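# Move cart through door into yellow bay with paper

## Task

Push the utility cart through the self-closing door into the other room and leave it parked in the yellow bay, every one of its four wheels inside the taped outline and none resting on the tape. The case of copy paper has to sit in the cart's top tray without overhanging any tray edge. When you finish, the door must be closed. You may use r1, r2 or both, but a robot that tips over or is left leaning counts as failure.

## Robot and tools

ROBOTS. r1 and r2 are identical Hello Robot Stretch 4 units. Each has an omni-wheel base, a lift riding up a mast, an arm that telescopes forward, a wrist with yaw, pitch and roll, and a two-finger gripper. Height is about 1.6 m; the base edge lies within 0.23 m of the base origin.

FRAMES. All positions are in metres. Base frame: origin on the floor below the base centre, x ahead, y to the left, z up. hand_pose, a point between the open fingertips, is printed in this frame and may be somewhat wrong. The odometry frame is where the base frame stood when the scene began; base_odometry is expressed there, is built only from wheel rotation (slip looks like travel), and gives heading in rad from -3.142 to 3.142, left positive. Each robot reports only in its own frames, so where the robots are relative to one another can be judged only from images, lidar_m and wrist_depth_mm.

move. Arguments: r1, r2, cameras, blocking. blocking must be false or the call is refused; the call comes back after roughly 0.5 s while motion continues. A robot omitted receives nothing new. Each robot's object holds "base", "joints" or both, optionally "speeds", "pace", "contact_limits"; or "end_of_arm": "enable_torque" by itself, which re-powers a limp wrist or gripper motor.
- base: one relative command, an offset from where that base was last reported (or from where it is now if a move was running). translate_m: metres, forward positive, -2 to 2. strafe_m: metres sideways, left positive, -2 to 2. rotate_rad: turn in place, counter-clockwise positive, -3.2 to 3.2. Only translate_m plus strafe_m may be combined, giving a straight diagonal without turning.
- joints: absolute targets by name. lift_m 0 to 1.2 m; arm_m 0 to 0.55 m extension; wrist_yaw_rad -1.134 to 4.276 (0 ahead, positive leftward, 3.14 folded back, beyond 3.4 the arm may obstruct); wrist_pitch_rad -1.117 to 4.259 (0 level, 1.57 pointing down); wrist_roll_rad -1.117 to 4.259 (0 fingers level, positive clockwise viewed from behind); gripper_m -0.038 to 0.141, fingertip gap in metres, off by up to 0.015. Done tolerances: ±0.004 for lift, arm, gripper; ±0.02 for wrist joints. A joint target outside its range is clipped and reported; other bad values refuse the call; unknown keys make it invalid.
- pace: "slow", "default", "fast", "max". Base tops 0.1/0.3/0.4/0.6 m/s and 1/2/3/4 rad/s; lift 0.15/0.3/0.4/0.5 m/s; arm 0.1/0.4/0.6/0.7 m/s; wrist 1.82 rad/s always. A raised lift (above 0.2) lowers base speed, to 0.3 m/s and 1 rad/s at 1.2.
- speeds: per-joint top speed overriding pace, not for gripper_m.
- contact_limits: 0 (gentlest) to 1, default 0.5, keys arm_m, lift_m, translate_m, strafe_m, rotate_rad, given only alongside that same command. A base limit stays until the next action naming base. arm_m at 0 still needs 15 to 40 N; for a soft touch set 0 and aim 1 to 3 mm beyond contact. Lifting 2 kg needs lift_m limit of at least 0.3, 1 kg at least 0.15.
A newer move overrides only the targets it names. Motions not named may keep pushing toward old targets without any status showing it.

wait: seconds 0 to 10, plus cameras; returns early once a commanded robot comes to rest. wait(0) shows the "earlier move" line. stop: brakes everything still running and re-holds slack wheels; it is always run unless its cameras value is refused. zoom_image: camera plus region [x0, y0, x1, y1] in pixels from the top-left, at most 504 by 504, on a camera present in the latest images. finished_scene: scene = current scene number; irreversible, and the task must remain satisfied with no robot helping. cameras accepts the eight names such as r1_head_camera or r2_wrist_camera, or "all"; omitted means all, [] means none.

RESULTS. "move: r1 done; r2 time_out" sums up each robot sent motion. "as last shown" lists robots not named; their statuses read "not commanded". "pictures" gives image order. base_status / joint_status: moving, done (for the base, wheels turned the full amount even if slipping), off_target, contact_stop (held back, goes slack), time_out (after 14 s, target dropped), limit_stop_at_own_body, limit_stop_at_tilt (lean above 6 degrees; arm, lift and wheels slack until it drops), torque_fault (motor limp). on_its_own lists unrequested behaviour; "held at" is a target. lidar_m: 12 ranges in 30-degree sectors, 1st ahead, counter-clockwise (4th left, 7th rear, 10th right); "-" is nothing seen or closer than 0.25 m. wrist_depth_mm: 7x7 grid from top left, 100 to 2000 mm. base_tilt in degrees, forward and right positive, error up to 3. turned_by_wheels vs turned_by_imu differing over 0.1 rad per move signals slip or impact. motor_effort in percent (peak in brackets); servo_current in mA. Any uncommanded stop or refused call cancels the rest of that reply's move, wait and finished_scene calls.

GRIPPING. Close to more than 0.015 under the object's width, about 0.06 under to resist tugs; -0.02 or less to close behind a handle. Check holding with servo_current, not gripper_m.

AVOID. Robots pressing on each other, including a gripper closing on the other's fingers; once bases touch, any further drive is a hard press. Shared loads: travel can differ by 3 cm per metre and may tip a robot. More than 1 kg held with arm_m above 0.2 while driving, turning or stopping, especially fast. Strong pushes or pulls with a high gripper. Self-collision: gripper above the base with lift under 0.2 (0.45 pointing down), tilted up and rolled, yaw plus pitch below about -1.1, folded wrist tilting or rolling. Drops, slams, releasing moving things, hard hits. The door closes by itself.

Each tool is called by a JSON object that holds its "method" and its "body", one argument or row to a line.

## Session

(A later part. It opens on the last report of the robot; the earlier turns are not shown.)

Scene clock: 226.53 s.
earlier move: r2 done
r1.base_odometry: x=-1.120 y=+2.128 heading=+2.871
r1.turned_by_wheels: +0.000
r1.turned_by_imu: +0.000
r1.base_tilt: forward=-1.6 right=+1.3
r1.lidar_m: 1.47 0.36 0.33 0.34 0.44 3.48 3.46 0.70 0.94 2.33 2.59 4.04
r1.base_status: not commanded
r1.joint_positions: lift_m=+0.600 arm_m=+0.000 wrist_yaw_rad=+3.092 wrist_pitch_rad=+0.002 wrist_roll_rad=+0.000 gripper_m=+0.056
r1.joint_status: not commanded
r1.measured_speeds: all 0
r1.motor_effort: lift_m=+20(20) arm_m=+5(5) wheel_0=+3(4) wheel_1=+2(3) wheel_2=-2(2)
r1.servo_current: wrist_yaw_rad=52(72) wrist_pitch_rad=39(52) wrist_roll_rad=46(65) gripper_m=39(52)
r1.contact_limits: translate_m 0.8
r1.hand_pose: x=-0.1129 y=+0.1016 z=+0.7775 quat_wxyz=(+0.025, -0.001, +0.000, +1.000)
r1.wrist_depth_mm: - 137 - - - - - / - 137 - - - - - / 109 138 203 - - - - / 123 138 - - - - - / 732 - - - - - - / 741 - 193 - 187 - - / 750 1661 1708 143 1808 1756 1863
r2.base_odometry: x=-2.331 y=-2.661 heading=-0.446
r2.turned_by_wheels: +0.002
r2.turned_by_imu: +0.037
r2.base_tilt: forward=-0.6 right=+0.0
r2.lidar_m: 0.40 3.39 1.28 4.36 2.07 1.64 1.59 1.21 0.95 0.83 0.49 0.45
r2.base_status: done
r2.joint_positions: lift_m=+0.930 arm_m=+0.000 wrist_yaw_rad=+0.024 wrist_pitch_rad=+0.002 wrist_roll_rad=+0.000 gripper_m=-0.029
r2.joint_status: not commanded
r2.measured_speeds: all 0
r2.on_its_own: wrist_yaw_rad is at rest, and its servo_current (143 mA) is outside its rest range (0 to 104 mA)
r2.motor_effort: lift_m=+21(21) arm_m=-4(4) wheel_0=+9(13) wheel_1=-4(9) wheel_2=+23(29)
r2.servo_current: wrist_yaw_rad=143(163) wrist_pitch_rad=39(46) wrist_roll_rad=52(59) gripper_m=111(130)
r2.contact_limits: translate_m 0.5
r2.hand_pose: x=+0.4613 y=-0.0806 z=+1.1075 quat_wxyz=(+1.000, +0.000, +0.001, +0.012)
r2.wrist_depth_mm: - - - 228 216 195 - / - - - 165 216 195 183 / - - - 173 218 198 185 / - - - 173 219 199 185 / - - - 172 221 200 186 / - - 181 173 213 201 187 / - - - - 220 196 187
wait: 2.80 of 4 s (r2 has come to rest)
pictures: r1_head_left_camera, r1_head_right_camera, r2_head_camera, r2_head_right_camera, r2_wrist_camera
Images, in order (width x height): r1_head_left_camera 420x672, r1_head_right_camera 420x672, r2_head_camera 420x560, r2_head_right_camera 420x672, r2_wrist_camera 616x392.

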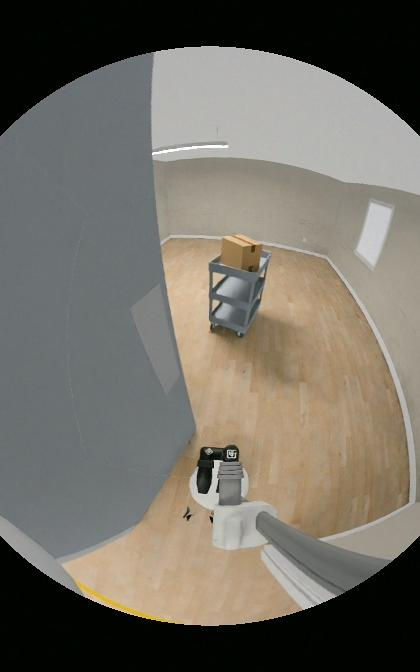

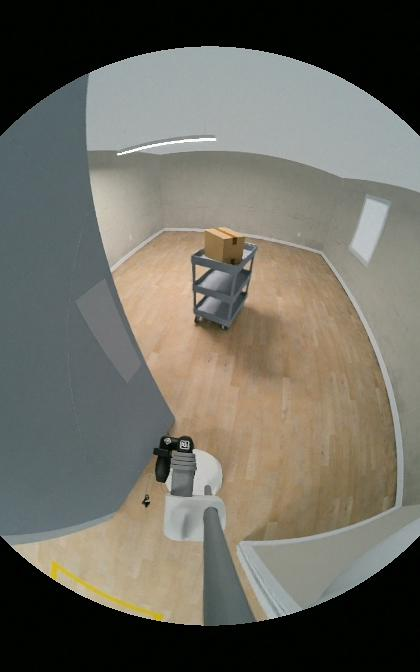

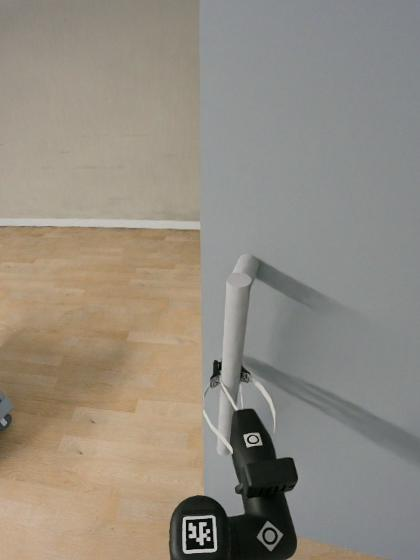

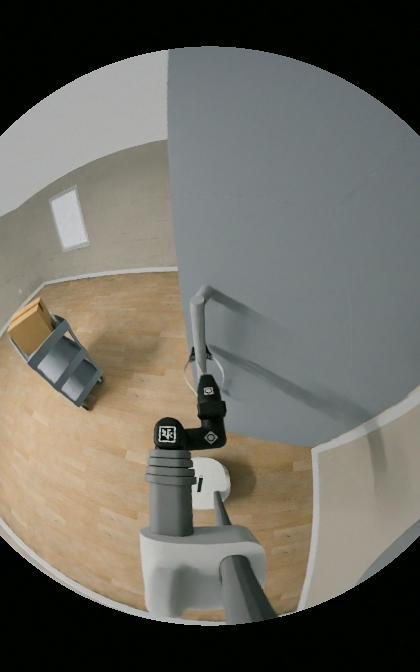

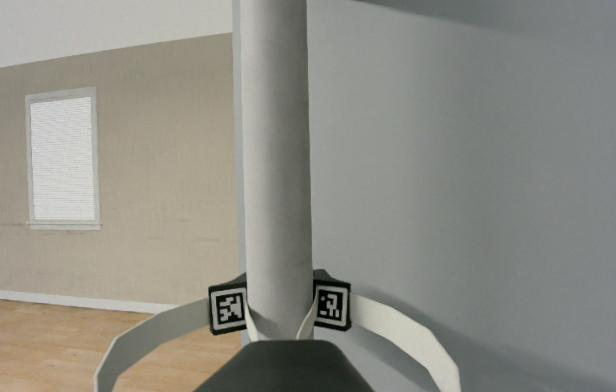

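{"method": "move", "body": {
  "blocking": false,
  "r1": {"base":{"translate_m":0.25,"strafe_m":-1.0},"joints":{"lift_m":0.7}},
  "cameras": []
}}

{"method": "wait", "body": {
  "seconds": 6,
  "cameras": ["r1_head_left_camera","r1_head_right_camera"]
}}

Scene clock: 238.03 s.
move: r1 moving
r1.base_odometry: x=-1.120 y=+2.160 heading=+2.871
r1.turned_by_wheels: +0.000
r1.turned_by_imu: -0.001
r1.base_tilt: forward=-1.6 right=+1.3
r1.lidar_m: 1.45 0.40 0.36 0.35 0.47 3.50 3.48 0.69 0.97 2.30 2.56 3.97
r1.base_status: translate_m moving; strafe_m moving
r1.joint_positions: lift_m=+0.637 arm_m=+0.000 wrist_yaw_rad=+3.092 wrist_pitch_rad=+0.002 wrist_roll_rad=+0.000 gripper_m=+0.056
r1.joint_status: lift_m moving
r1.measured_speeds: translate_m=+0.031 strafe_m=-0.123 rotate_rad=-0.003 lift_m=+0.146 arm_m=+0.000 wrist_yaw_rad=+0.000 wrist_pitch_rad=+0.000 wrist_roll_rad=+0.000
r1.motor_effort: lift_m=+25(28) arm_m=+5(5) wheel_0=+10(11) wheel_1=-7(9) wheel_2=-4(5)
r1.servo_current: wrist_yaw_rad=39(52) wrist_pitch_rad=46(46) wrist_roll_rad=52(59) gripper_m=39(46)
r1.hand_pose: x=-0.1129 y=+0.1016 z=+0.8150 quat_wxyz=(+0.025, -0.001, +0.000, +1.000)
r1.wrist_depth_mm: - 137 - - - - - / - 137 - - - - - / 110 138 211 - - - - / 125 138 - - - - - / 741 - - - - - - / 750 - 194 - 188 - - / - 809 1756 153 1921 1863 1921
r2.base_odometry: x=-2.331 y=-2.661 heading=-0.446
r2.turned_by_wheels: +0.000
r2.turned_by_imu: +0.000
r2.base_tilt: forward=-0.6 right=+0.0
r2.lidar_m: 0.41 3.39 1.26 4.41 2.05 1.65 1.59 1.20 0.94 0.84 0.53 0.47
r2.base_status: not commanded
r2.joint_positions: lift_m=+0.930 arm_m=+0.000 wrist_yaw_rad=+0.024 wrist_pitch_rad=+0.002 wrist_roll_rad=+0.000 gripper_m=-0.029
r2.joint_status: not commanded
r2.measured_speeds: all 0
r2.motor_effort: lift_m=+21(21) arm_m=-4(4) wheel_0=+9(10) wheel_1=-4(5) wheel_2=+23(23)
r2.servo_current: wrist_yaw_rad=143(150) wrist_pitch_rad=39(46) wrist_roll_rad=52(59) gripper_m=117(117)
r2.contact_limits: translate_m 0.5
r2.hand_pose: x=+0.4613 y=-0.0806 z=+1.1075 quat_wxyz=(+1.000, +0.000, +0.001, +0.012)
r2.wrist_depth_mm: - - - 229 216 195 - / - - - 165 217 195 183 / - - - 173 218 198 184 / - - - 173 220 200 186 / - - - 172 222 200 186 / - - 182 173 213 202 187 / - - - - 221 196 187

Scene clock: 242.40 s.
earlier move: r1 done
r1.base_odometry: x=-1.094 y=+3.158 heading=+2.871
r1.turned_by_wheels: +0.000
r1.turned_by_imu: -0.005
r1.base_tilt: forward=-1.6 right=+1.3
r1.lidar_m: 1.85 1.40 1.71 1.20 1.48 0.91 0.92 1.02 1.38 1.38 1.53 2.41
r1.base_status: done
r1.joint_positions: lift_m=+0.700 arm_m=+0.000 wrist_yaw_rad=+3.092 wrist_pitch_rad=+0.002 wrist_roll_rad=+0.000 gripper_m=+0.056
r1.joint_status: all done
r1.measured_speeds: all 0
r1.motor_effort: lift_m=+25(28) arm_m=+5(5) wheel_0=+2(11) wheel_1=-1(9) wheel_2=-1(5)
r1.servo_current: wrist_yaw_rad=52(72) wrist_pitch_rad=39(52) wrist_roll_rad=65(72) gripper_m=33(52)
r1.hand_pose: x=-0.1129 y=+0.1016 z=+0.8771 quat_wxyz=(+0.025, -0.001, +0.000, +1.000)
r1.wrist_depth_mm: - 137 - - - - - / - 137 - - - - - / 111 137 208 - - - - / 128 141 243 - - - - / - - - - - - - / - - 190 - 187 - - / - 140 - 136 - 131 -
r2.base_odometry: x=-2.331 y=-2.661 heading=-0.446
r2.turned_by_wheels: +0.000
r2.turned_by_imu: +0.001
r2.base_tilt: forward=-0.6 right=+0.0
r2.lidar_m: 0.40 3.43 1.28 4.38 2.07 1.64 1.60 1.21 0.94 0.81 0.50 0.47
r2.base_status: not commanded
r2.joint_positions: lift_m=+0.930 arm_m=+0.000 wrist_yaw_rad=+0.024 wrist_pitch_rad=+0.002 wrist_roll_rad=+0.000 gripper_m=-0.029
r2.joint_status: not commanded
r2.measured_speeds: all 0
r2.on_its_own: wrist_yaw_rad is at rest, and its servo_current (150 mA) is outside its rest range (0 to 104 mA)
r2.motor_effort: lift_m=+21(21) arm_m=-4(5) wheel_0=+9(10) wheel_1=-4(5) wheel_2=+23(23)
r2.servo_current: wrist_yaw_rad=150(156) wrist_pitch_rad=46(46) wrist_roll_rad=46(59) gripper_m=111(117)
r2.contact_limits: translate_m 0.5
r2.hand_pose: x=+0.4613 y=-0.0806 z=+1.1075 quat_wxyz=(+1.000, +0.000, +0.001, +0.012)
r2.wrist_depth_mm: - - - 229 215 195 - / - - - 166 216 195 182 / - - - 173 218 197 184 / - - - 172 220 199 186 / - - - 173 221 200 186 / - - 181 172 213 200 188 / - - - - 220 196 188
wait: 4.37 of 6 s (r1 has come to rest)
Images, in order (width x height): r1_head_left_camera 420x672, r1_head_right_camera 420x672.

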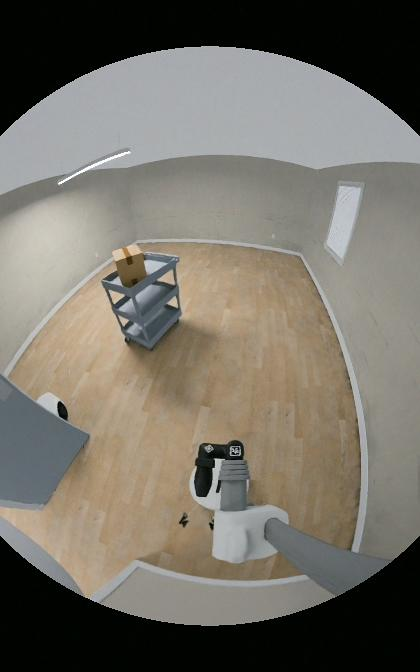

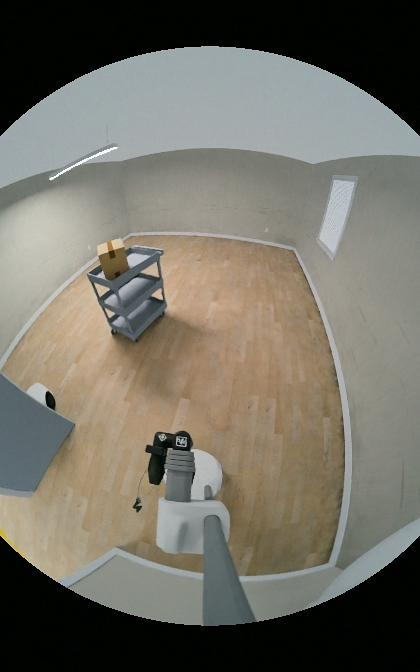

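{"method": "move", "body": {
  "blocking": false,
  "r1": {"base":{"translate_m":2.0,"strafe_m":-0.5}},
  "cameras": []
}}

{"method": "wait", "body": {
  "seconds": 9,
  "cameras": []
}}

{"method": "move", "body": {
  "blocking": false,
  "r1": {"base":{"rotate_rad":2.5},"joints":{"wrist_yaw_rad":0,"gripper_m":0.1}},
  "cameras": []
}}

{"method": "wait", "body": {
  "seconds": 5,
  "cameras": ["r1_head_camera","r1_head_left_camera","r1_head_right_camera","r1_wrist_camera"]
}}

Scene clock: 259.70 s.
move: r1 moving
r1.base_odometry: x=-1.122 y=+3.174 heading=+2.871
r1.turned_by_wheels: +0.000
r1.turned_by_imu: +0.000
r1.base_tilt: forward=-1.6 right=+1.3
r1.lidar_m: 1.84 1.39 3.35 1.18 1.51 0.98 0.94 1.09 1.39 1.37 1.53 2.39
r1.base_status: translate_m moving; strafe_m moving
r1.joint_positions: lift_m=+0.700 arm_m=+0.000 wrist_yaw_rad=+3.092 wrist_pitch_rad=+0.002 wrist_roll_rad=+0.000 gripper_m=+0.056
r1.joint_status: not commanded
r1.measured_speeds: translate_m=+0.123 strafe_m=-0.030 rotate_rad=-0.004 lift_m=+0.000 arm_m=+0.000 wrist_yaw_rad=+0.000 wrist_pitch_rad=+0.000 wrist_roll_rad=+0.000
r1.motor_effort: lift_m=+25(25) arm_m=+5(5) wheel_0=+7(9) wheel_1=+4(7) wheel_2=-9(9)
r1.servo_current: wrist_yaw_rad=59(59) wrist_pitch_rad=46(52) wrist_roll_rad=39(65) gripper_m=39(46)
r1.hand_pose: x=-0.1129 y=+0.1016 z=+0.8771 quat_wxyz=(+0.025, -0.001, +0.000, +1.000)
r1.wrist_depth_mm: - 137 - - - - - / - 137 - - - - - / 111 138 208 - - - - / 128 139 240 - - - - / - - - - - - - / - - 190 - 187 - - / - 140 - 136 - 130 -
r2.base_odometry: x=-2.331 y=-2.661 heading=-0.446
r2.turned_by_wheels: +0.000
r2.turned_by_imu: +0.000
r2.base_tilt: forward=-0.6 right=+0.0
r2.lidar_m: 0.37 3.41 1.27 4.38 2.07 1.64 1.59 1.21 0.95 0.84 0.52 0.44
r2.base_status: not commanded
r2.joint_positions: lift_m=+0.930 arm_m=+0.000 wrist_yaw_rad=+0.024 wrist_pitch_rad=+0.002 wrist_roll_rad=+0.000 gripper_m=-0.029
r2.joint_status: not commanded
r2.measured_speeds: all 0
r2.motor_effort: lift_m=+21(21) arm_m=-4(4) wheel_0=+9(10) wheel_1=-4(5) wheel_2=+23(23)
r2.servo_current: wrist_yaw_rad=137(150) wrist_pitch_rad=39(46) wrist_roll_rad=39(52) gripper_m=111(117)
r2.contact_limits: translate_m 0.5
r2.hand_pose: x=+0.4613 y=-0.0806 z=+1.1075 quat_wxyz=(+1.000, +0.000, +0.001, +0.012)
r2.wrist_depth_mm: - - - 229 215 195 - / - - - 165 216 196 182 / - - - 174 218 198 183 / - - - 173 220 198 185 / - - - 173 222 199 186 / - - 182 173 213 200 187 / - - - - 220 196 187

Scene clock: 267.53 s.
earlier move: r1 done
r1.base_odometry: x=-2.888 y=+4.174 heading=+2.872
r1.turned_by_wheels: +0.000
r1.turned_by_imu: -0.002
r1.base_tilt: forward=-1.6 right=+1.3
r1.lidar_m: 2.78 3.07 3.54 0.96 1.01 2.41 2.97 1.54 1.21 1.18 1.31 2.13
r1.base_status: done
r1.joint_positions: lift_m=+0.700 arm_m=+0.000 wrist_yaw_rad=+3.092 wrist_pitch_rad=+0.002 wrist_roll_rad=+0.000 gripper_m=+0.056
r1.joint_status: not commanded
r1.measured_speeds: all 0
r1.motor_effort: lift_m=+24(25) arm_m=+5(5) wheel_0=+1(11) wheel_1=+3(7) wheel_2=+1(10)
r1.servo_current: wrist_yaw_rad=39(85) wrist_pitch_rad=46(52) wrist_roll_rad=46(78) gripper_m=39(52)
r1.hand_pose: x=-0.1129 y=+0.1016 z=+0.8771 quat_wxyz=(+0.025, -0.001, +0.000, +1.000)
r1.wrist_depth_mm: - 137 - - - - - / - 138 - - - - - / 112 138 220 - - - - / 127 144 - - - - - / - - - - - - - / - - 194 - 188 - - / - 1863 1921 154 - 1863 -
r2.base_odometry: x=-2.331 y=-2.661 heading=-0.446
r2.turned_by_wheels: +0.000
r2.turned_by_imu: +0.001
r2.base_tilt: forward=-0.6 right=+0.0
r2.lidar_m: 0.40 2.61 1.27 4.39 2.06 1.63 1.60 1.19 0.94 0.80 0.53 0.45
r2.base_status: not commanded
r2.joint_positions: lift_m=+0.930 arm_m=+0.000 wrist_yaw_rad=+0.024 wrist_pitch_rad=+0.002 wrist_roll_rad=+0.000 gripper_m=-0.029
r2.joint_status: not commanded
r2.measured_speeds: all 0
r2.on_its_own: wrist_yaw_rad is at rest, and its servo_current (130 mA) is outside its rest range (0 to 104 mA)
r2.motor_effort: lift_m=+21(21) arm_m=-4(5) wheel_0=+9(10) wheel_1=-4(5) wheel_2=+23(23)
r2.servo_current: wrist_yaw_rad=130(163) wrist_pitch_rad=46(46) wrist_roll_rad=39(65) gripper_m=111(124)
r2.contact_limits: translate_m 0.5
r2.hand_pose: x=+0.4613 y=-0.0806 z=+1.1075 quat_wxyz=(+1.000, +0.000, +0.001, +0.012)
r2.wrist_depth_mm: - - - 229 215 196 - / - - - 165 216 196 183 / - - - 174 218 198 183 / - - - 173 219 199 185 / - - - 173 221 200 186 / - - 182 173 214 201 187 / - - - - 220 196 187
wait: 7.83 of 9 s (r1 has come to rest)

Scene clock: 268.03 s.
move: r1 moving
r1.base_odometry: x=-2.888 y=+4.174 heading=+3.123
r1.turned_by_wheels: +0.252
r1.turned_by_imu: +0.252
r1.base_tilt: forward=-1.6 right=+1.3
r1.lidar_m: 2.84 3.59 3.51 0.98 1.32 2.97 2.01 1.30 1.22 1.22 1.55 2.80
r1.base_status: rotate_rad moving
r1.joint_positions: lift_m=+0.700 arm_m=+0.000 wrist_yaw_rad=+2.503 wrist_pitch_rad=+0.002 wrist_roll_rad=+0.000 gripper_m=+0.075
r1.joint_status: wrist_yaw_rad moving; gripper_m moving
r1.measured_speeds: translate_m=-0.001 strafe_m=-0.002 rotate_rad=+0.976 lift_m=+0.000 arm_m=+0.000 wrist_yaw_rad=-1.820 wrist_pitch_rad=+0.000 wrist_roll_rad=+0.000
r1.motor_effort: lift_m=+25(25) arm_m=+5(5) wheel_0=-7(8) wheel_1=-6(8) wheel_2=-5(7)
r1.servo_current: wrist_yaw_rad=85(111) wrist_pitch_rad=39(52) wrist_roll_rad=59(59) gripper_m=72(78)
r1.hand_pose: x=-0.0086 y=+0.2422 z=+0.8771 quat_wxyz=(+0.314, -0.001, +0.000, +0.949)
r1.wrist_depth_mm: - - - - - - - / - - - - - - - / - - - - - - - / - - - - - - - / - - - - - - - / - - 196 - 188 - - / - 1921 1921 143 - 1921 -
r2.base_odometry: x=-2.331 y=-2.661 heading=-0.446
r2.turned_by_wheels: +0.000
r2.turned_by_imu: +0.000
r2.base_tilt: forward=-0.6 right=+0.0
r2.lidar_m: 0.39 2.57 1.27 4.37 2.08 1.64 1.60 1.21 0.96 0.84 0.53 0.46
r2.base_status: not commanded
r2.joint_positions: lift_m=+0.930 arm_m=+0.000 wrist_yaw_rad=+0.024 wrist_pitch_rad=+0.002 wrist_roll_rad=+0.000 gripper_m=-0.029
r2.joint_status: not commanded
r2.measured_speeds: all 0
r2.motor_effort: lift_m=+21(21) arm_m=-4(5) wheel_0=+9(9) wheel_1=-4(5) wheel_2=+23(23)
r2.servo_current: wrist_yaw_rad=143(150) wrist_pitch_rad=46(46) wrist_roll_rad=46(52) gripper_m=111(117)
r2.contact_limits: translate_m 0.5
r2.hand_pose: x=+0.4613 y=-0.0806 z=+1.1075 quat_wxyz=(+1.000, +0.000, +0.001, +0.012)
r2.wrist_depth_mm: - - - 229 216 196 - / - - - 165 217 195 182 / - - - 173 219 198 184 / - - - 173 220 199 185 / - - - 173 223 200 186 / - - 182 173 213 201 187 / - - - - 220 196 188

Scene clock: 270.07 s.
earlier move: r1 done
r1.base_odometry: x=-2.888 y=+4.174 heading=-0.912
r1.turned_by_wheels: +2.248
r1.turned_by_imu: +2.260
r1.base_tilt: forward=-1.6 right=+1.3
r1.lidar_m: 2.41 2.97 1.66 1.25 1.20 1.26 1.81 2.81 2.96 3.63 1.04 0.95
r1.base_status: done
r1.joint_positions: lift_m=+0.700 arm_m=+0.000 wrist_yaw_rad=+0.003 wrist_pitch_rad=+0.002 wrist_roll_rad=+0.000 gripper_m=+0.100
r1.joint_status: all done
r1.measured_speeds: all 0
r1.motor_effort: lift_m=+24(25) arm_m=+4(5) wheel_0=-3(10) wheel_1=-1(9) wheel_2=-1(9)
r1.servo_current: wrist_yaw_rad=52(150) wrist_pitch_rad=52(52) wrist_roll_rad=52(65) gripper_m=39(78)
r1.hand_pose: x=+0.4595 y=-0.0866 z=+0.8772 quat_wxyz=(+1.000, +0.000, +0.001, +0.001)
r1.wrist_depth_mm: - - - - - - - / - - - - - - - / - - - - - - 878 / - - - - - - 891 / - - - - - - - / - - 214 - 197 - - / - 1921 1921 144 - 1808 -
r2.base_odometry: x=-2.331 y=-2.661 heading=-0.446
r2.turned_by_wheels: +0.000
r2.turned_by_imu: +0.000
r2.base_tilt: forward=-0.6 right=+0.0
r2.lidar_m: 0.41 2.41 1.26 4.36 2.06 1.61 1.61 1.21 0.95 0.81 0.52 0.46
r2.base_status: not commanded
r2.joint_positions: lift_m=+0.930 arm_m=+0.000 wrist_yaw_rad=+0.024 wrist_pitch_rad=+0.002 wrist_roll_rad=+0.000 gripper_m=-0.029
r2.joint_status: not commanded
r2.measured_speeds: all 0
r2.on_its_own: wrist_yaw_rad is at rest, and its servo_current (143 mA) is outside its rest range (0 to 104 mA)
r2.motor_effort: lift_m=+21(21) arm_m=-4(5) wheel_0=+9(9) wheel_1=-4(5) wheel_2=+23(23)
r2.servo_current: wrist_yaw_rad=143(156) wrist_pitch_rad=39(46) wrist_roll_rad=52(52) gripper_m=104(124)
r2.contact_limits: translate_m 0.5
r2.hand_pose: x=+0.4613 y=-0.0806 z=+1.1075 quat_wxyz=(+1.000, +0.000, +0.001, +0.012)
r2.wrist_depth_mm: - - - 229 216 195 - / - - - 165 216 196 183 / - - - 174 219 198 184 / - - - 172 220 200 186 / - - - 173 222 200 186 / - - 182 172 213 201 187 / - - - - 220 196 189
wait: 2.03 of 5 s (r1 has come to rest)
Images, in order (width x height): r1_head_camera 420x560, r1_head_left_camera 420x672, r1_head_right_camera 420x672, r1_wrist_camera 616x392.

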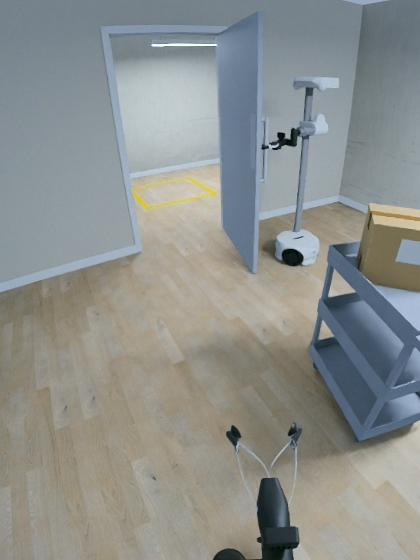

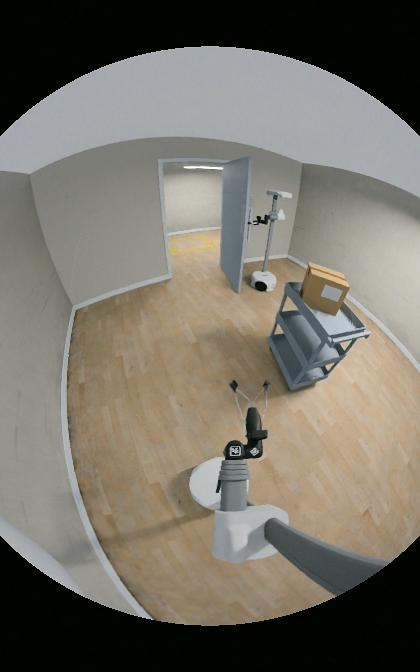

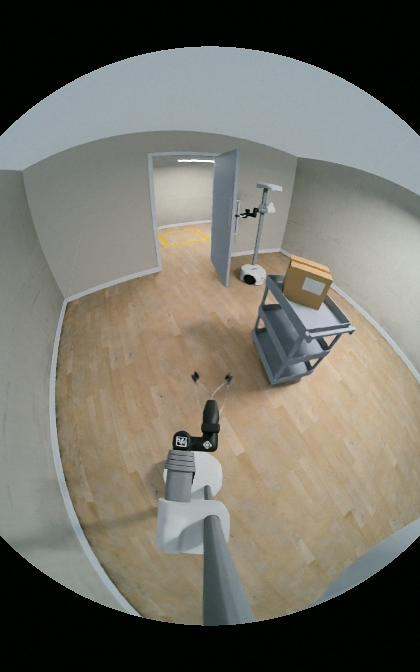

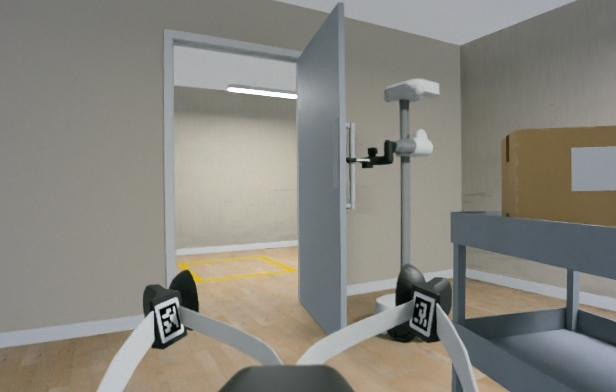

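{"method": "move", "body": {
  "blocking": false,
  "r1": {"base":{"translate_m":-0.35,"strafe_m":-0.75},"joints":{"wrist_roll_rad":1.57}},
  "cameras": []
}}

{"method": "zoom_image", "body": {
  "camera": "r1_head_left_camera",
  "region": [240, 240, 400, 400]
}}

{"method": "wait", "body": {
  "seconds": 5,
  "cameras": ["r1_head_camera","r1_head_left_camera","r1_wrist_camera"]
}}

Scene clock: 280.10 s.
move: r1 moving
r1.base_odometry: x=-2.919 y=+4.167 heading=-0.912
r1.turned_by_wheels: +0.000
r1.turned_by_imu: +0.000
r1.base_tilt: forward=-1.6 right=+1.3
r1.lidar_m: 2.43 2.99 1.70 1.26 1.21 1.29 1.79 2.81 2.93 3.63 1.11 0.94
r1.base_status: translate_m moving; strafe_m moving
r1.joint_positions: lift_m=+0.700 arm_m=+0.000 wrist_yaw_rad=+0.003 wrist_pitch_rad=+0.002 wrist_roll_rad=+0.580 gripper_m=+0.100
r1.joint_status: wrist_roll_rad moving
r1.measured_speeds: translate_m=-0.051 strafe_m=-0.112 rotate_rad=-0.001 lift_m=+0.000 arm_m=+0.000 wrist_yaw_rad=+0.000 wrist_pitch_rad=+0.000 wrist_roll_rad=+1.818
r1.motor_effort: lift_m=+24(24) arm_m=+4(4) wheel_0=+8(9) wheel_1=-9(10) wheel_2=+4(5)
r1.servo_current: wrist_yaw_rad=52(72) wrist_pitch_rad=46(46) wrist_roll_rad=91(111) gripper_m=46(46)
r1.hand_pose: x=+0.4595 y=-0.0866 z=+0.8772 quat_wxyz=(+0.958, +0.286, +0.001, +0.001)
r1.wrist_depth_mm: - - - - - 891 831 / - - - - - 904 842 / - - - - - - - / - - - - - - - / - - - - - - - / - - 215 - 198 1661 1537 / - - - 144 1756 1499 -
r2.base_odometry: x=-2.331 y=-2.661 heading=-0.446
r2.turned_by_wheels: +0.000
r2.turned_by_imu: +0.000
r2.base_tilt: forward=-0.6 right=+0.0
r2.lidar_m: 0.41 2.39 1.26 4.37 2.07 1.61 1.60 1.19 0.92 0.83 0.52 0.44
r2.base_status: not commanded
r2.joint_positions: lift_m=+0.930 arm_m=+0.000 wrist_yaw_rad=+0.024 wrist_pitch_rad=+0.002 wrist_roll_rad=+0.000 gripper_m=-0.029
r2.joint_status: not commanded
r2.measured_speeds: all 0
r2.motor_effort: lift_m=+21(21) arm_m=-4(4) wheel_0=+9(9) wheel_1=-4(5) wheel_2=+23(23)
r2.servo_current: wrist_yaw_rad=143(156) wrist_pitch_rad=39(46) wrist_roll_rad=59(59) gripper_m=104(117)
r2.contact_limits: translate_m 0.5
r2.hand_pose: x=+0.4613 y=-0.0806 z=+1.1075 quat_wxyz=(+1.000, +0.000, +0.001, +0.012)
r2.wrist_depth_mm: - - - 228 215 195 - / - - - 165 217 195 183 / - - - 173 220 198 185 / - - - 173 220 200 185 / - - - 173 222 200 186 / - - 182 172 213 201 187 / - - - - 220 196 187

Scaled by 3.150 (camera's finer frame: 600x960).

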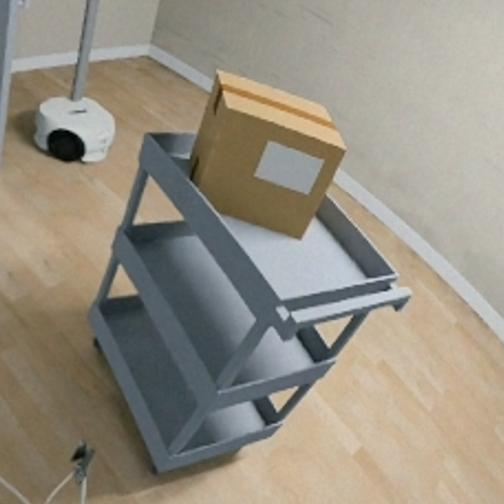

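Scene clock: 283.83 s.
earlier move: r1 done
r1.base_odometry: x=-3.695 y=+3.991 heading=-0.912
r1.turned_by_wheels: +0.000
r1.turned_by_imu: -0.005
r1.base_tilt: forward=-1.6 right=+1.3
r1.lidar_m: 1.06 3.62 2.36 1.75 1.66 1.76 2.22 2.16 2.27 3.14 3.02 1.18
r1.base_status: done
r1.joint_positions: lift_m=+0.700 arm_m=+0.000 wrist_yaw_rad=+0.003 wrist_pitch_rad=+0.002 wrist_roll_rad=+1.568 gripper_m=+0.100
r1.joint_status: all done
r1.measured_speeds: all 0
r1.motor_effort: lift_m=+24(24) arm_m=+4(4) wheel_0=+2(9) wheel_1=+0(11) wheel_2=+1(6)
r1.servo_current: wrist_yaw_rad=52(72) wrist_pitch_rad=46(52) wrist_roll_rad=46(111) gripper_m=39(52)
r1.hand_pose: x=+0.4595 y=-0.0866 z=+0.8772 quat_wxyz=(+0.708, +0.706, +0.002, +0.000)
r1.wrist_depth_mm: - - - - - 1808 1205 / - - - - - 1756 1229 / - - - - - 1708 1042 / - - - 1229 - - 960 / - - - 1205 - 931 917 / - - 214 - 193 1499 1308 / - - - 144 - 1808 1308
r2.base_odometry: x=-2.331 y=-2.661 heading=-0.446
r2.turned_by_wheels: +0.000
r2.turned_by_imu: +0.001
r2.base_tilt: forward=-0.7 right=+0.0
r2.lidar_m: 0.40 3.40 1.26 4.40 2.06 1.63 1.61 1.21 0.93 0.83 0.52 0.46
r2.base_status: not commanded
r2.joint_positions: lift_m=+0.930 arm_m=+0.000 wrist_yaw_rad=+0.024 wrist_pitch_rad=+0.002 wrist_roll_rad=+0.000 gripper_m=-0.029
r2.joint_status: not commanded
r2.measured_speeds: all 0
r2.on_its_own: wrist_yaw_rad is at rest, and its servo_current (143 mA) is outside its rest range (0 to 104 mA)
r2.motor_effort: lift_m=+21(21) arm_m=-4(5) wheel_0=+9(10) wheel_1=-5(5) wheel_2=+23(23)
r2.servo_current: wrist_yaw_rad=143(163) wrist_pitch_rad=39(46) wrist_roll_rad=52(65) gripper_m=111(117)
r2.contact_limits: translate_m 0.5
r2.hand_pose: x=+0.4613 y=-0.0806 z=+1.1075 quat_wxyz=(+1.000, +0.000, +0.001, +0.012)
r2.wrist_depth_mm: - - - 228 216 195 - / - - - 165 217 196 183 / - - - 173 218 198 185 / - - - 173 220 199 185 / - - - 173 222 200 186 / - - 182 172 213 201 187 / - - - - 221 196 187
wait: 3.73 of 5 s (r1 has come to rest)
Images, in order (width x height): r1_head_camera 420x560, r1_head_left_camera 420x672, r1_wrist_camera 616x392.

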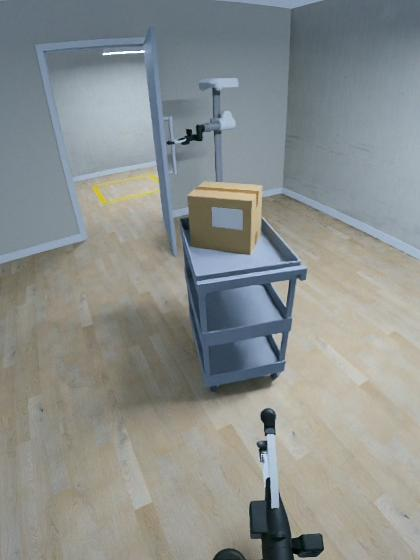

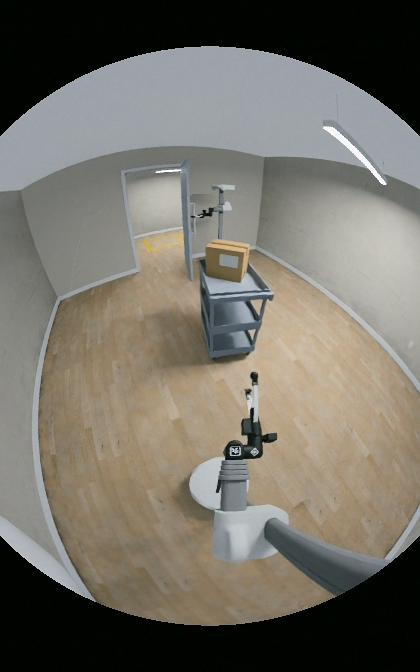

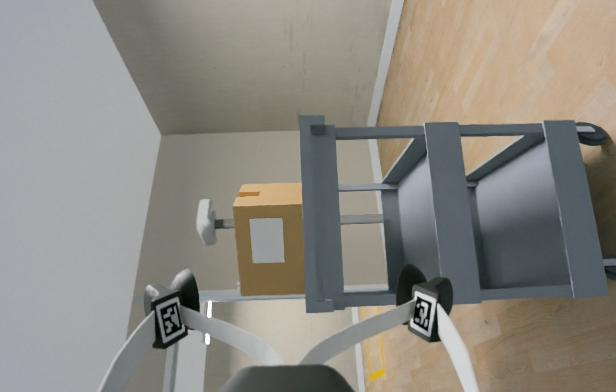

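{"method": "move", "body": {
  "blocking": false,
  "r1": {"base":{"rotate_rad":0.19},"joints":{"lift_m":0.68}},
  "cameras": []
}}

{"method": "wait", "body": {
  "seconds": 2,
  "cameras": []
}}

{"method": "move", "body": {
  "blocking": false,
  "r1": {"base":{"strafe_m":-0.2,"translate_m":0.3}},
  "cameras": []
}}

{"method": "wait", "body": {
  "seconds": 4,
  "cameras": ["r1_head_camera","r1_wrist_camera"]
}}

Scene clock: 302.00 s.
move: r1 moving
r1.base_odometry: x=-3.695 y=+3.991 heading=-0.735
r1.turned_by_wheels: +0.177
r1.turned_by_imu: +0.177
r1.base_tilt: forward=-1.6 right=+1.3
r1.lidar_m: 1.05 3.63 2.05 1.64 1.62 1.91 2.15 2.15 2.45 3.06 3.03 1.10
r1.base_status: rotate_rad moving
r1.joint_positions: lift_m=+0.681 arm_m=+0.000 wrist_yaw_rad=+0.002 wrist_pitch_rad=+0.002 wrist_roll_rad=+1.568 gripper_m=+0.100
r1.joint_status: lift_m moving
r1.measured_speeds: translate_m=+0.001 strafe_m=+0.000 rotate_rad=+0.265 lift_m=-0.009 arm_m=+0.000 wrist_yaw_rad=+0.000 wrist_pitch_rad=+0.000 wrist_roll_rad=+0.000
r1.motor_effort: lift_m=+12(24) arm_m=+4(4) wheel_0=-4(9) wheel_1=-2(8) wheel_2=-1(6)
r1.servo_current: wrist_yaw_rad=59(59) wrist_pitch_rad=46(46) wrist_roll_rad=52(65) gripper_m=46(52)
r1.hand_pose: x=+0.4594 y=-0.0867 z=+0.8582 quat_wxyz=(+0.708, +0.706, +0.002, +0.000)
r1.wrist_depth_mm: - - - - - 1499 917 / - - - - - 904 904 / - - - 1160 - 1464 904 / - - - 1205 - 1661 904 / - - - - - 1808 1255 / - - 216 - 198 1618 1281 / - - - 144 - 1863 1281
r2.base_odometry: x=-2.331 y=-2.661 heading=-0.446
r2.turned_by_wheels: +0.000
r2.turned_by_imu: +0.000
r2.base_tilt: forward=-0.6 right=+0.0
r2.lidar_m: 0.39 3.40 1.26 4.37 2.06 1.64 1.58 1.21 0.94 0.84 0.53 0.44
r2.base_status: not commanded
r2.joint_positions: lift_m=+0.930 arm_m=+0.000 wrist_yaw_rad=+0.024 wrist_pitch_rad=+0.002 wrist_roll_rad=+0.000 gripper_m=-0.029
r2.joint_status: not commanded
r2.measured_speeds: all 0
r2.motor_effort: lift_m=+21(21) arm_m=-4(5) wheel_0=+9(9) wheel_1=-4(5) wheel_2=+23(23)
r2.servo_current: wrist_yaw_rad=150(156) wrist_pitch_rad=39(46) wrist_roll_rad=52(52) gripper_m=111(117)
r2.contact_limits: translate_m 0.5
r2.hand_pose: x=+0.4613 y=-0.0806 z=+1.1075 quat_wxyz=(+1.000, +0.000, +0.001, +0.012)
r2.wrist_depth_mm: - - - 228 215 195 - / - - - 165 217 196 183 / - - - 173 217 198 184 / - - - 173 220 199 185 / - - - 172 221 199 186 / - - 182 173 213 201 187 / - - - - 220 195 188

Scene clock: 302.40 s.
earlier move: r1 done
r1.base_odometry: x=-3.695 y=+3.991 heading=-0.722
r1.turned_by_wheels: +0.013
r1.turned_by_imu: +0.013
r1.base_tilt: forward=-1.6 right=+1.3
r1.lidar_m: 1.02 3.62 2.07 1.63 1.65 1.91 2.18 2.15 2.44 3.07 3.00 1.12
r1.base_status: done
r1.joint_positions: lift_m=+0.681 arm_m=+0.000 wrist_yaw_rad=+0.002 wrist_pitch_rad=+0.002 wrist_roll_rad=+1.568 gripper_m=+0.100
r1.joint_status: all done
r1.measured_speeds: all 0
r1.motor_effort: lift_m=+12(24) arm_m=+4(4) wheel_0=-2(9) wheel_1=-2(8) wheel_2=+0(6)
r1.servo_current: wrist_yaw_rad=52(59) wrist_pitch_rad=46(46) wrist_roll_rad=46(65) gripper_m=39(52)
r1.hand_pose: x=+0.4594 y=-0.0867 z=+0.8581 quat_wxyz=(+0.708, +0.706, +0.002, +0.000)
r1.wrist_depth_mm: - - - - - 1499 917 / - - - - - 917 904 / - - - 1138 - - 891 / - - - 1255 - 1661 1138 / - - - - - 1708 1229 / - - 214 - 198 1618 1255 / - - - 144 - 1808 1205
r2.base_odometry: x=-2.331 y=-2.661 heading=-0.446
r2.turned_by_wheels: +0.000
r2.turned_by_imu: +0.000
r2.base_tilt: forward=-0.7 right=+0.0
r2.lidar_m: 0.39 3.41 1.24 4.38 2.05 1.61 1.58 1.16 0.94 0.82 0.53 0.45
r2.base_status: not commanded
r2.joint_positions: lift_m=+0.930 arm_m=+0.000 wrist_yaw_rad=+0.024 wrist_pitch_rad=+0.002 wrist_roll_rad=+0.000 gripper_m=-0.029
r2.joint_status: not commanded
r2.measured_speeds: all 0
r2.on_its_own: wrist_yaw_rad is at rest, and its servo_current (143 mA) is outside its rest range (0 to 104 mA)
r2.motor_effort: lift_m=+21(21) arm_m=-4(5) wheel_0=+9(10) wheel_1=-5(5) wheel_2=+23(23)
r2.servo_current: wrist_yaw_rad=143(156) wrist_pitch_rad=39(46) wrist_roll_rad=52(52) gripper_m=117(117)
r2.contact_limits: translate_m 0.5
r2.hand_pose: x=+0.4613 y=-0.0806 z=+1.1075 quat_wxyz=(+1.000, +0.000, +0.001, +0.012)
r2.wrist_depth_mm: - - - 228 216 195 - / - - - 165 217 196 183 / - - - 173 218 197 185 / - - - 173 219 199 185 / - - - 172 221 200 186 / - - 182 172 213 201 187 / - - - - 221 196 187
wait: 0.40 of 2 s (r1 has come to rest)

Scene clock: 302.90 s.
move: r1 moving
r1.base_odometry: x=-3.686 y=+3.957 heading=-0.722
r1.turned_by_wheels: +0.000
r1.turned_by_imu: +0.000
r1.base_tilt: forward=-1.6 right=+1.3
r1.lidar_m: 1.02 3.61 2.03 1.69 1.65 1.97 2.20 2.18 2.46 3.01 2.98 1.06
r1.base_status: translate_m moving; strafe_m moving
r1.joint_positions: lift_m=+0.681 arm_m=+0.000 wrist_yaw_rad=+0.002 wrist_pitch_rad=+0.002 wrist_roll_rad=+1.568 gripper_m=+0.100
r1.joint_status: not commanded
r1.measured_speeds: translate_m=+0.113 strafe_m=-0.075 rotate_rad=+0.002 lift_m=+0.000 arm_m=+0.000 wrist_yaw_rad=+0.000 wrist_pitch_rad=+0.000 wrist_roll_rad=+0.000
r1.motor_effort: lift_m=+12(12) arm_m=+4(4) wheel_0=+10(10) wheel_1=-3(6) wheel_2=-8(8)
r1.servo_current: wrist_yaw_rad=46(65) wrist_pitch_rad=39(52) wrist_roll_rad=46(52) gripper_m=46(46)
r1.hand_pose: x=+0.4594 y=-0.0867 z=+0.8581 quat_wxyz=(+0.708, +0.706, +0.002, +0.000)
r1.wrist_depth_mm: - - - - - 1537 878 / - - - 1255 - - 878 / - - - 1118 - 866 - / - - - 1205 - 866 1118 / - - - - - 1808 1229 / - - 214 - 198 1576 1281 / - - - 145 - 1808 1281
r2.base_odometry: x=-2.331 y=-2.661 heading=-0.446
r2.turned_by_wheels: +0.000
r2.turned_by_imu: +0.000
r2.base_tilt: forward=-0.6 right=+0.1
r2.lidar_m: 0.39 3.40 1.25 4.42 2.07 1.64 1.60 1.22 0.92 0.82 0.52 0.45
r2.base_status: not commanded
r2.joint_positions: lift_m=+0.930 arm_m=+0.000 wrist_yaw_rad=+0.024 wrist_pitch_rad=+0.002 wrist_roll_rad=+0.000 gripper_m=-0.029
r2.joint_status: not commanded
r2.measured_speeds: all 0
r2.motor_effort: lift_m=+21(21) arm_m=-4(4) wheel_0=+9(9) wheel_1=-4(5) wheel_2=+23(23)
r2.servo_current: wrist_yaw_rad=143(150) wrist_pitch_rad=39(46) wrist_roll_rad=52(59) gripper_m=111(117)
r2.contact_limits: translate_m 0.5
r2.hand_pose: x=+0.4613 y=-0.0806 z=+1.1075 quat_wxyz=(+1.000, +0.000, +0.001, +0.012)
r2.wrist_depth_mm: - - - 229 215 195 - / - - - 165 217 196 183 / - - - 173 218 198 184 / - - - 173 220 199 185 / - - - 172 222 200 186 / - - 182 173 213 201 187 / - - - - 220 196 187

Scene clock: 304.97 s.
earlier move: r1 done
r1.base_odometry: x=-3.602 y=+3.643 heading=-0.722
r1.turned_by_wheels: +0.000
r1.turned_by_imu: -0.001
r1.base_tilt: forward=-1.6 right=+1.2
r1.lidar_m: 0.75 3.42 2.39 1.99 1.93 2.25 2.38 2.38 2.68 2.77 2.74 0.80
r1.base_status: done
r1.joint_positions: lift_m=+0.680 arm_m=+0.000 wrist_yaw_rad=+0.002 wrist_pitch_rad=+0.002 wrist_roll_rad=+1.568 gripper_m=+0.100
r1.joint_status: not commanded
r1.measured_speeds: all 0
r1.motor_effort: lift_m=+13(13) arm_m=+4(4) wheel_0=+1(12) wheel_1=-4(6) wheel_2=+1(9)
r1.servo_current: wrist_yaw_rad=52(72) wrist_pitch_rad=46(52) wrist_roll_rad=39(72) gripper_m=33(52)
r1.hand_pose: x=+0.4594 y=-0.0867 z=+0.8581 quat_wxyz=(+0.708, +0.706, +0.002, +0.000)
r1.wrist_depth_mm: - - - - - 1661 1205 / - - - 609 - 603 621 / - - - 603 - - - / - - 854 820 - - 609 / - - 931 597 - - 597 / - - 213 597 193 - 603 / - - - 144 - 1756 1255
r2.base_odometry: x=-2.331 y=-2.661 heading=-0.446
r2.turned_by_wheels: +0.000
r2.turned_by_imu: +0.000
r2.base_tilt: forward=-0.6 right=+0.0
r2.lidar_m: 0.40 3.40 1.25 4.41 2.08 1.64 1.59 1.19 0.95 0.82 0.53 0.45
r2.base_status: not commanded
r2.joint_positions: lift_m=+0.930 arm_m=+0.000 wrist_yaw_rad=+0.024 wrist_pitch_rad=+0.002 wrist_roll_rad=+0.000 gripper_m=-0.029
r2.joint_status: not commanded
r2.measured_speeds: all 0
r2.on_its_own: wrist_yaw_rad is at rest, and its servo_current (150 mA) is outside its rest range (0 to 104 mA)
r2.motor_effort: lift_m=+21(21) arm_m=-4(5) wheel_0=+9(10) wheel_1=-4(5) wheel_2=+23(23)
r2.servo_current: wrist_yaw_rad=150(163) wrist_pitch_rad=33(52) wrist_roll_rad=52(59) gripper_m=117(117)
r2.contact_limits: translate_m 0.5
r2.hand_pose: x=+0.4613 y=-0.0806 z=+1.1075 quat_wxyz=(+1.000, +0.000, +0.001, +0.012)
r2.wrist_depth_mm: - - - 229 215 195 - / - - - 165 217 195 183 / - - - 174 218 198 184 / - - - 173 219 199 185 / - - - 173 222 200 186 / - - 182 173 213 201 187 / - - - - 221 196 188
wait: 2.07 of 4 s (r1 has come to rest)
Images, in order (width x height): r1_head_camera 420x560, r1_wrist_camera 616x392.

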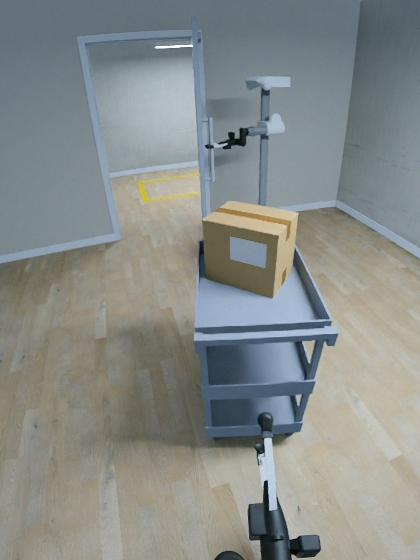

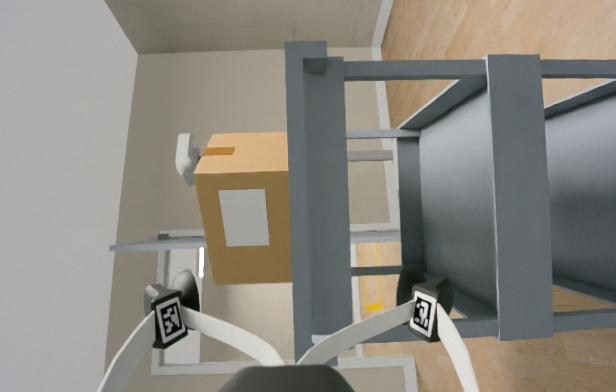

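{"method": "move", "body": {
  "blocking": false,
  "r1": {"base":{"strafe_m":-0.05,"translate_m":0.3},"joints":{"gripper_m":0.13},"contact_limits":{"translate_m":0.2}},
  "cameras": []
}}

{"method": "wait", "body": {
  "seconds": 4,
  "cameras": ["r1_head_camera","r1_wrist_camera"]
}}

Scene clock: 313.60 s.
move: r1 moving
r1.base_odometry: x=-3.582 y=+3.618 heading=-0.722
r1.turned_by_wheels: +0.000
r1.turned_by_imu: +0.000
r1.base_tilt: forward=-1.6 right=+1.3
r1.lidar_m: 0.72 3.37 2.38 1.98 1.97 2.26 2.43 2.41 2.74 2.75 2.72 0.76
r1.base_status: translate_m moving; strafe_m moving
r1.joint_positions: lift_m=+0.680 arm_m=+0.000 wrist_yaw_rad=+0.002 wrist_pitch_rad=+0.002 wrist_roll_rad=+1.568 gripper_m=+0.115
r1.joint_status: gripper_m moving
r1.measured_speeds: translate_m=+0.122 strafe_m=-0.020 rotate_rad=-0.001 lift_m=+0.000 arm_m=+0.000 wrist_yaw_rad=+0.000 wrist_pitch_rad=+0.000 wrist_roll_rad=+0.000
r1.motor_effort: lift_m=+13(13) arm_m=+4(4) wheel_0=+8(8) wheel_1=+4(6) wheel_2=-9(9)
r1.servo_current: wrist_yaw_rad=46(65) wrist_pitch_rad=46(52) wrist_roll_rad=46(59) gripper_m=85(85)
r1.contact_limits: translate_m 0.2
r1.hand_pose: x=+0.4594 y=-0.0867 z=+0.8581 quat_wxyz=(+0.708, +0.706, +0.002, +0.000)
r1.wrist_depth_mm: - - - - - 1708 1205 / - - - 580 - 591 591 / - - - 842 - - 580 / - - 820 574 - - 580 / - - 904 574 - - 580 / - - 931 569 210 207 574 / - - - 137 - 1808 1182
r2.base_odometry: x=-2.331 y=-2.661 heading=-0.446
r2.turned_by_wheels: +0.000
r2.turned_by_imu: +0.000
r2.base_tilt: forward=-0.6 right=+0.0
r2.lidar_m: 0.41 3.42 1.25 4.36 2.09 1.61 1.61 1.20 0.94 0.80 0.54 0.47
r2.base_status: not commanded
r2.joint_positions: lift_m=+0.930 arm_m=+0.000 wrist_yaw_rad=+0.024 wrist_pitch_rad=+0.002 wrist_roll_rad=+0.000 gripper_m=-0.029
r2.joint_status: not commanded
r2.measured_speeds: all 0
r2.motor_effort: lift_m=+21(21) arm_m=-4(4) wheel_0=+9(9) wheel_1=-4(5) wheel_2=+22(23)
r2.servo_current: wrist_yaw_rad=137(150) wrist_pitch_rad=39(39) wrist_roll_rad=46(59) gripper_m=111(117)
r2.contact_limits: translate_m 0.5
r2.hand_pose: x=+0.4613 y=-0.0806 z=+1.1075 quat_wxyz=(+1.000, +0.000, +0.001, +0.012)
r2.wrist_depth_mm: - - - 228 214 195 - / - - - 166 217 196 183 / - - - 174 218 198 184 / - - - 173 220 199 185 / - - - 173 221 200 186 / - - 182 173 212 201 187 / - - - - 220 196 189

Scene clock: 315.57 s.
earlier move: r1 done
r1.base_odometry: x=-3.410 y=+3.407 heading=-0.722
r1.turned_by_wheels: +0.000
r1.turned_by_imu: +0.000
r1.base_tilt: forward=-1.6 right=+1.3
r1.lidar_m: 0.45 0.49 2.55 2.12 2.10 2.34 2.63 2.65 2.99 2.61 2.59 0.48
r1.base_status: done
r1.joint_positions: lift_m=+0.680 arm_m=+0.000 wrist_yaw_rad=+0.002 wrist_pitch_rad=+0.002 wrist_roll_rad=+1.568 gripper_m=+0.130
r1.joint_status: all done
r1.measured_speeds: all 0
r1.motor_effort: lift_m=+13(13) arm_m=+4(4) wheel_0=+2(9) wheel_1=+1(6) wheel_2=+1(10)
r1.servo_current: wrist_yaw_rad=52(65) wrist_pitch_rad=39(52) wrist_roll_rad=46(72) gripper_m=39(85)
r1.contact_limits: translate_m 0.2
r1.hand_pose: x=+0.4594 y=-0.0867 z=+0.8581 quat_wxyz=(+0.708, +0.706, +0.002, +0.000)
r1.wrist_depth_mm: - - - - 317 336 336 / - - - - - 1921 - / - - 691 246 306 - - / - - 535 244 306 - - / - - 569 244 306 - - / - 211 597 244 210 195 - / - - - 147 303 - -
r2.base_odometry: x=-2.331 y=-2.661 heading=-0.446
r2.turned_by_wheels: +0.000
r2.turned_by_imu: +0.000
r2.base_tilt: forward=-0.6 right=+0.1
r2.lidar_m: 0.40 3.39 1.24 4.34 2.07 1.61 1.61 1.20 0.93 0.84 0.48 0.46
r2.base_status: not commanded
r2.joint_positions: lift_m=+0.930 arm_m=+0.000 wrist_yaw_rad=+0.024 wrist_pitch_rad=+0.002 wrist_roll_rad=+0.000 gripper_m=-0.029
r2.joint_status: not commanded
r2.measured_speeds: all 0
r2.on_its_own: wrist_yaw_rad is at rest, and its servo_current (150 mA) is outside its rest range (0 to 104 mA)
r2.motor_effort: lift_m=+21(21) arm_m=-4(4) wheel_0=+9(10) wheel_1=-4(5) wheel_2=+23(23)
r2.servo_current: wrist_yaw_rad=150(156) wrist_pitch_rad=39(46) wrist_roll_rad=52(59) gripper_m=117(124)
r2.contact_limits: translate_m 0.5
r2.hand_pose: x=+0.4613 y=-0.0806 z=+1.1075 quat_wxyz=(+1.000, +0.000, +0.001, +0.012)
r2.wrist_depth_mm: - - - 228 216 195 - / - - - 165 217 196 183 / - - - 173 217 198 184 / - - - 173 218 200 186 / - - - 172 222 200 186 / - - 182 172 213 201 187 / - - - - 220 196 187
wait: 1.97 of 4 s (r1 has come to rest)
Images, in order (width x height): r1_head_camera 420x560, r1_wrist_camera 616x392.

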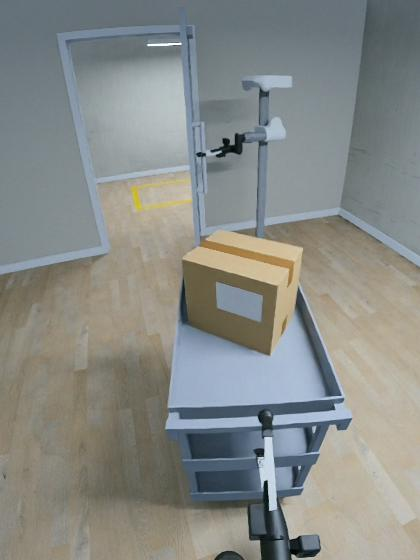

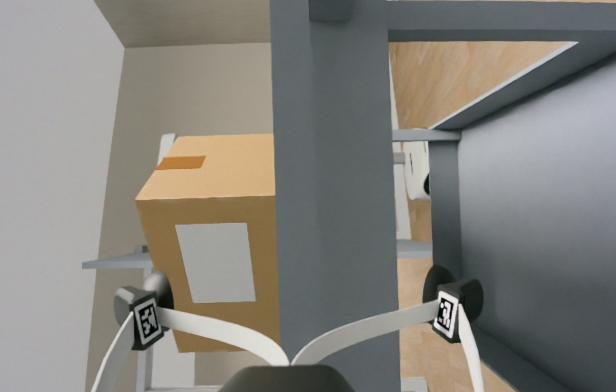

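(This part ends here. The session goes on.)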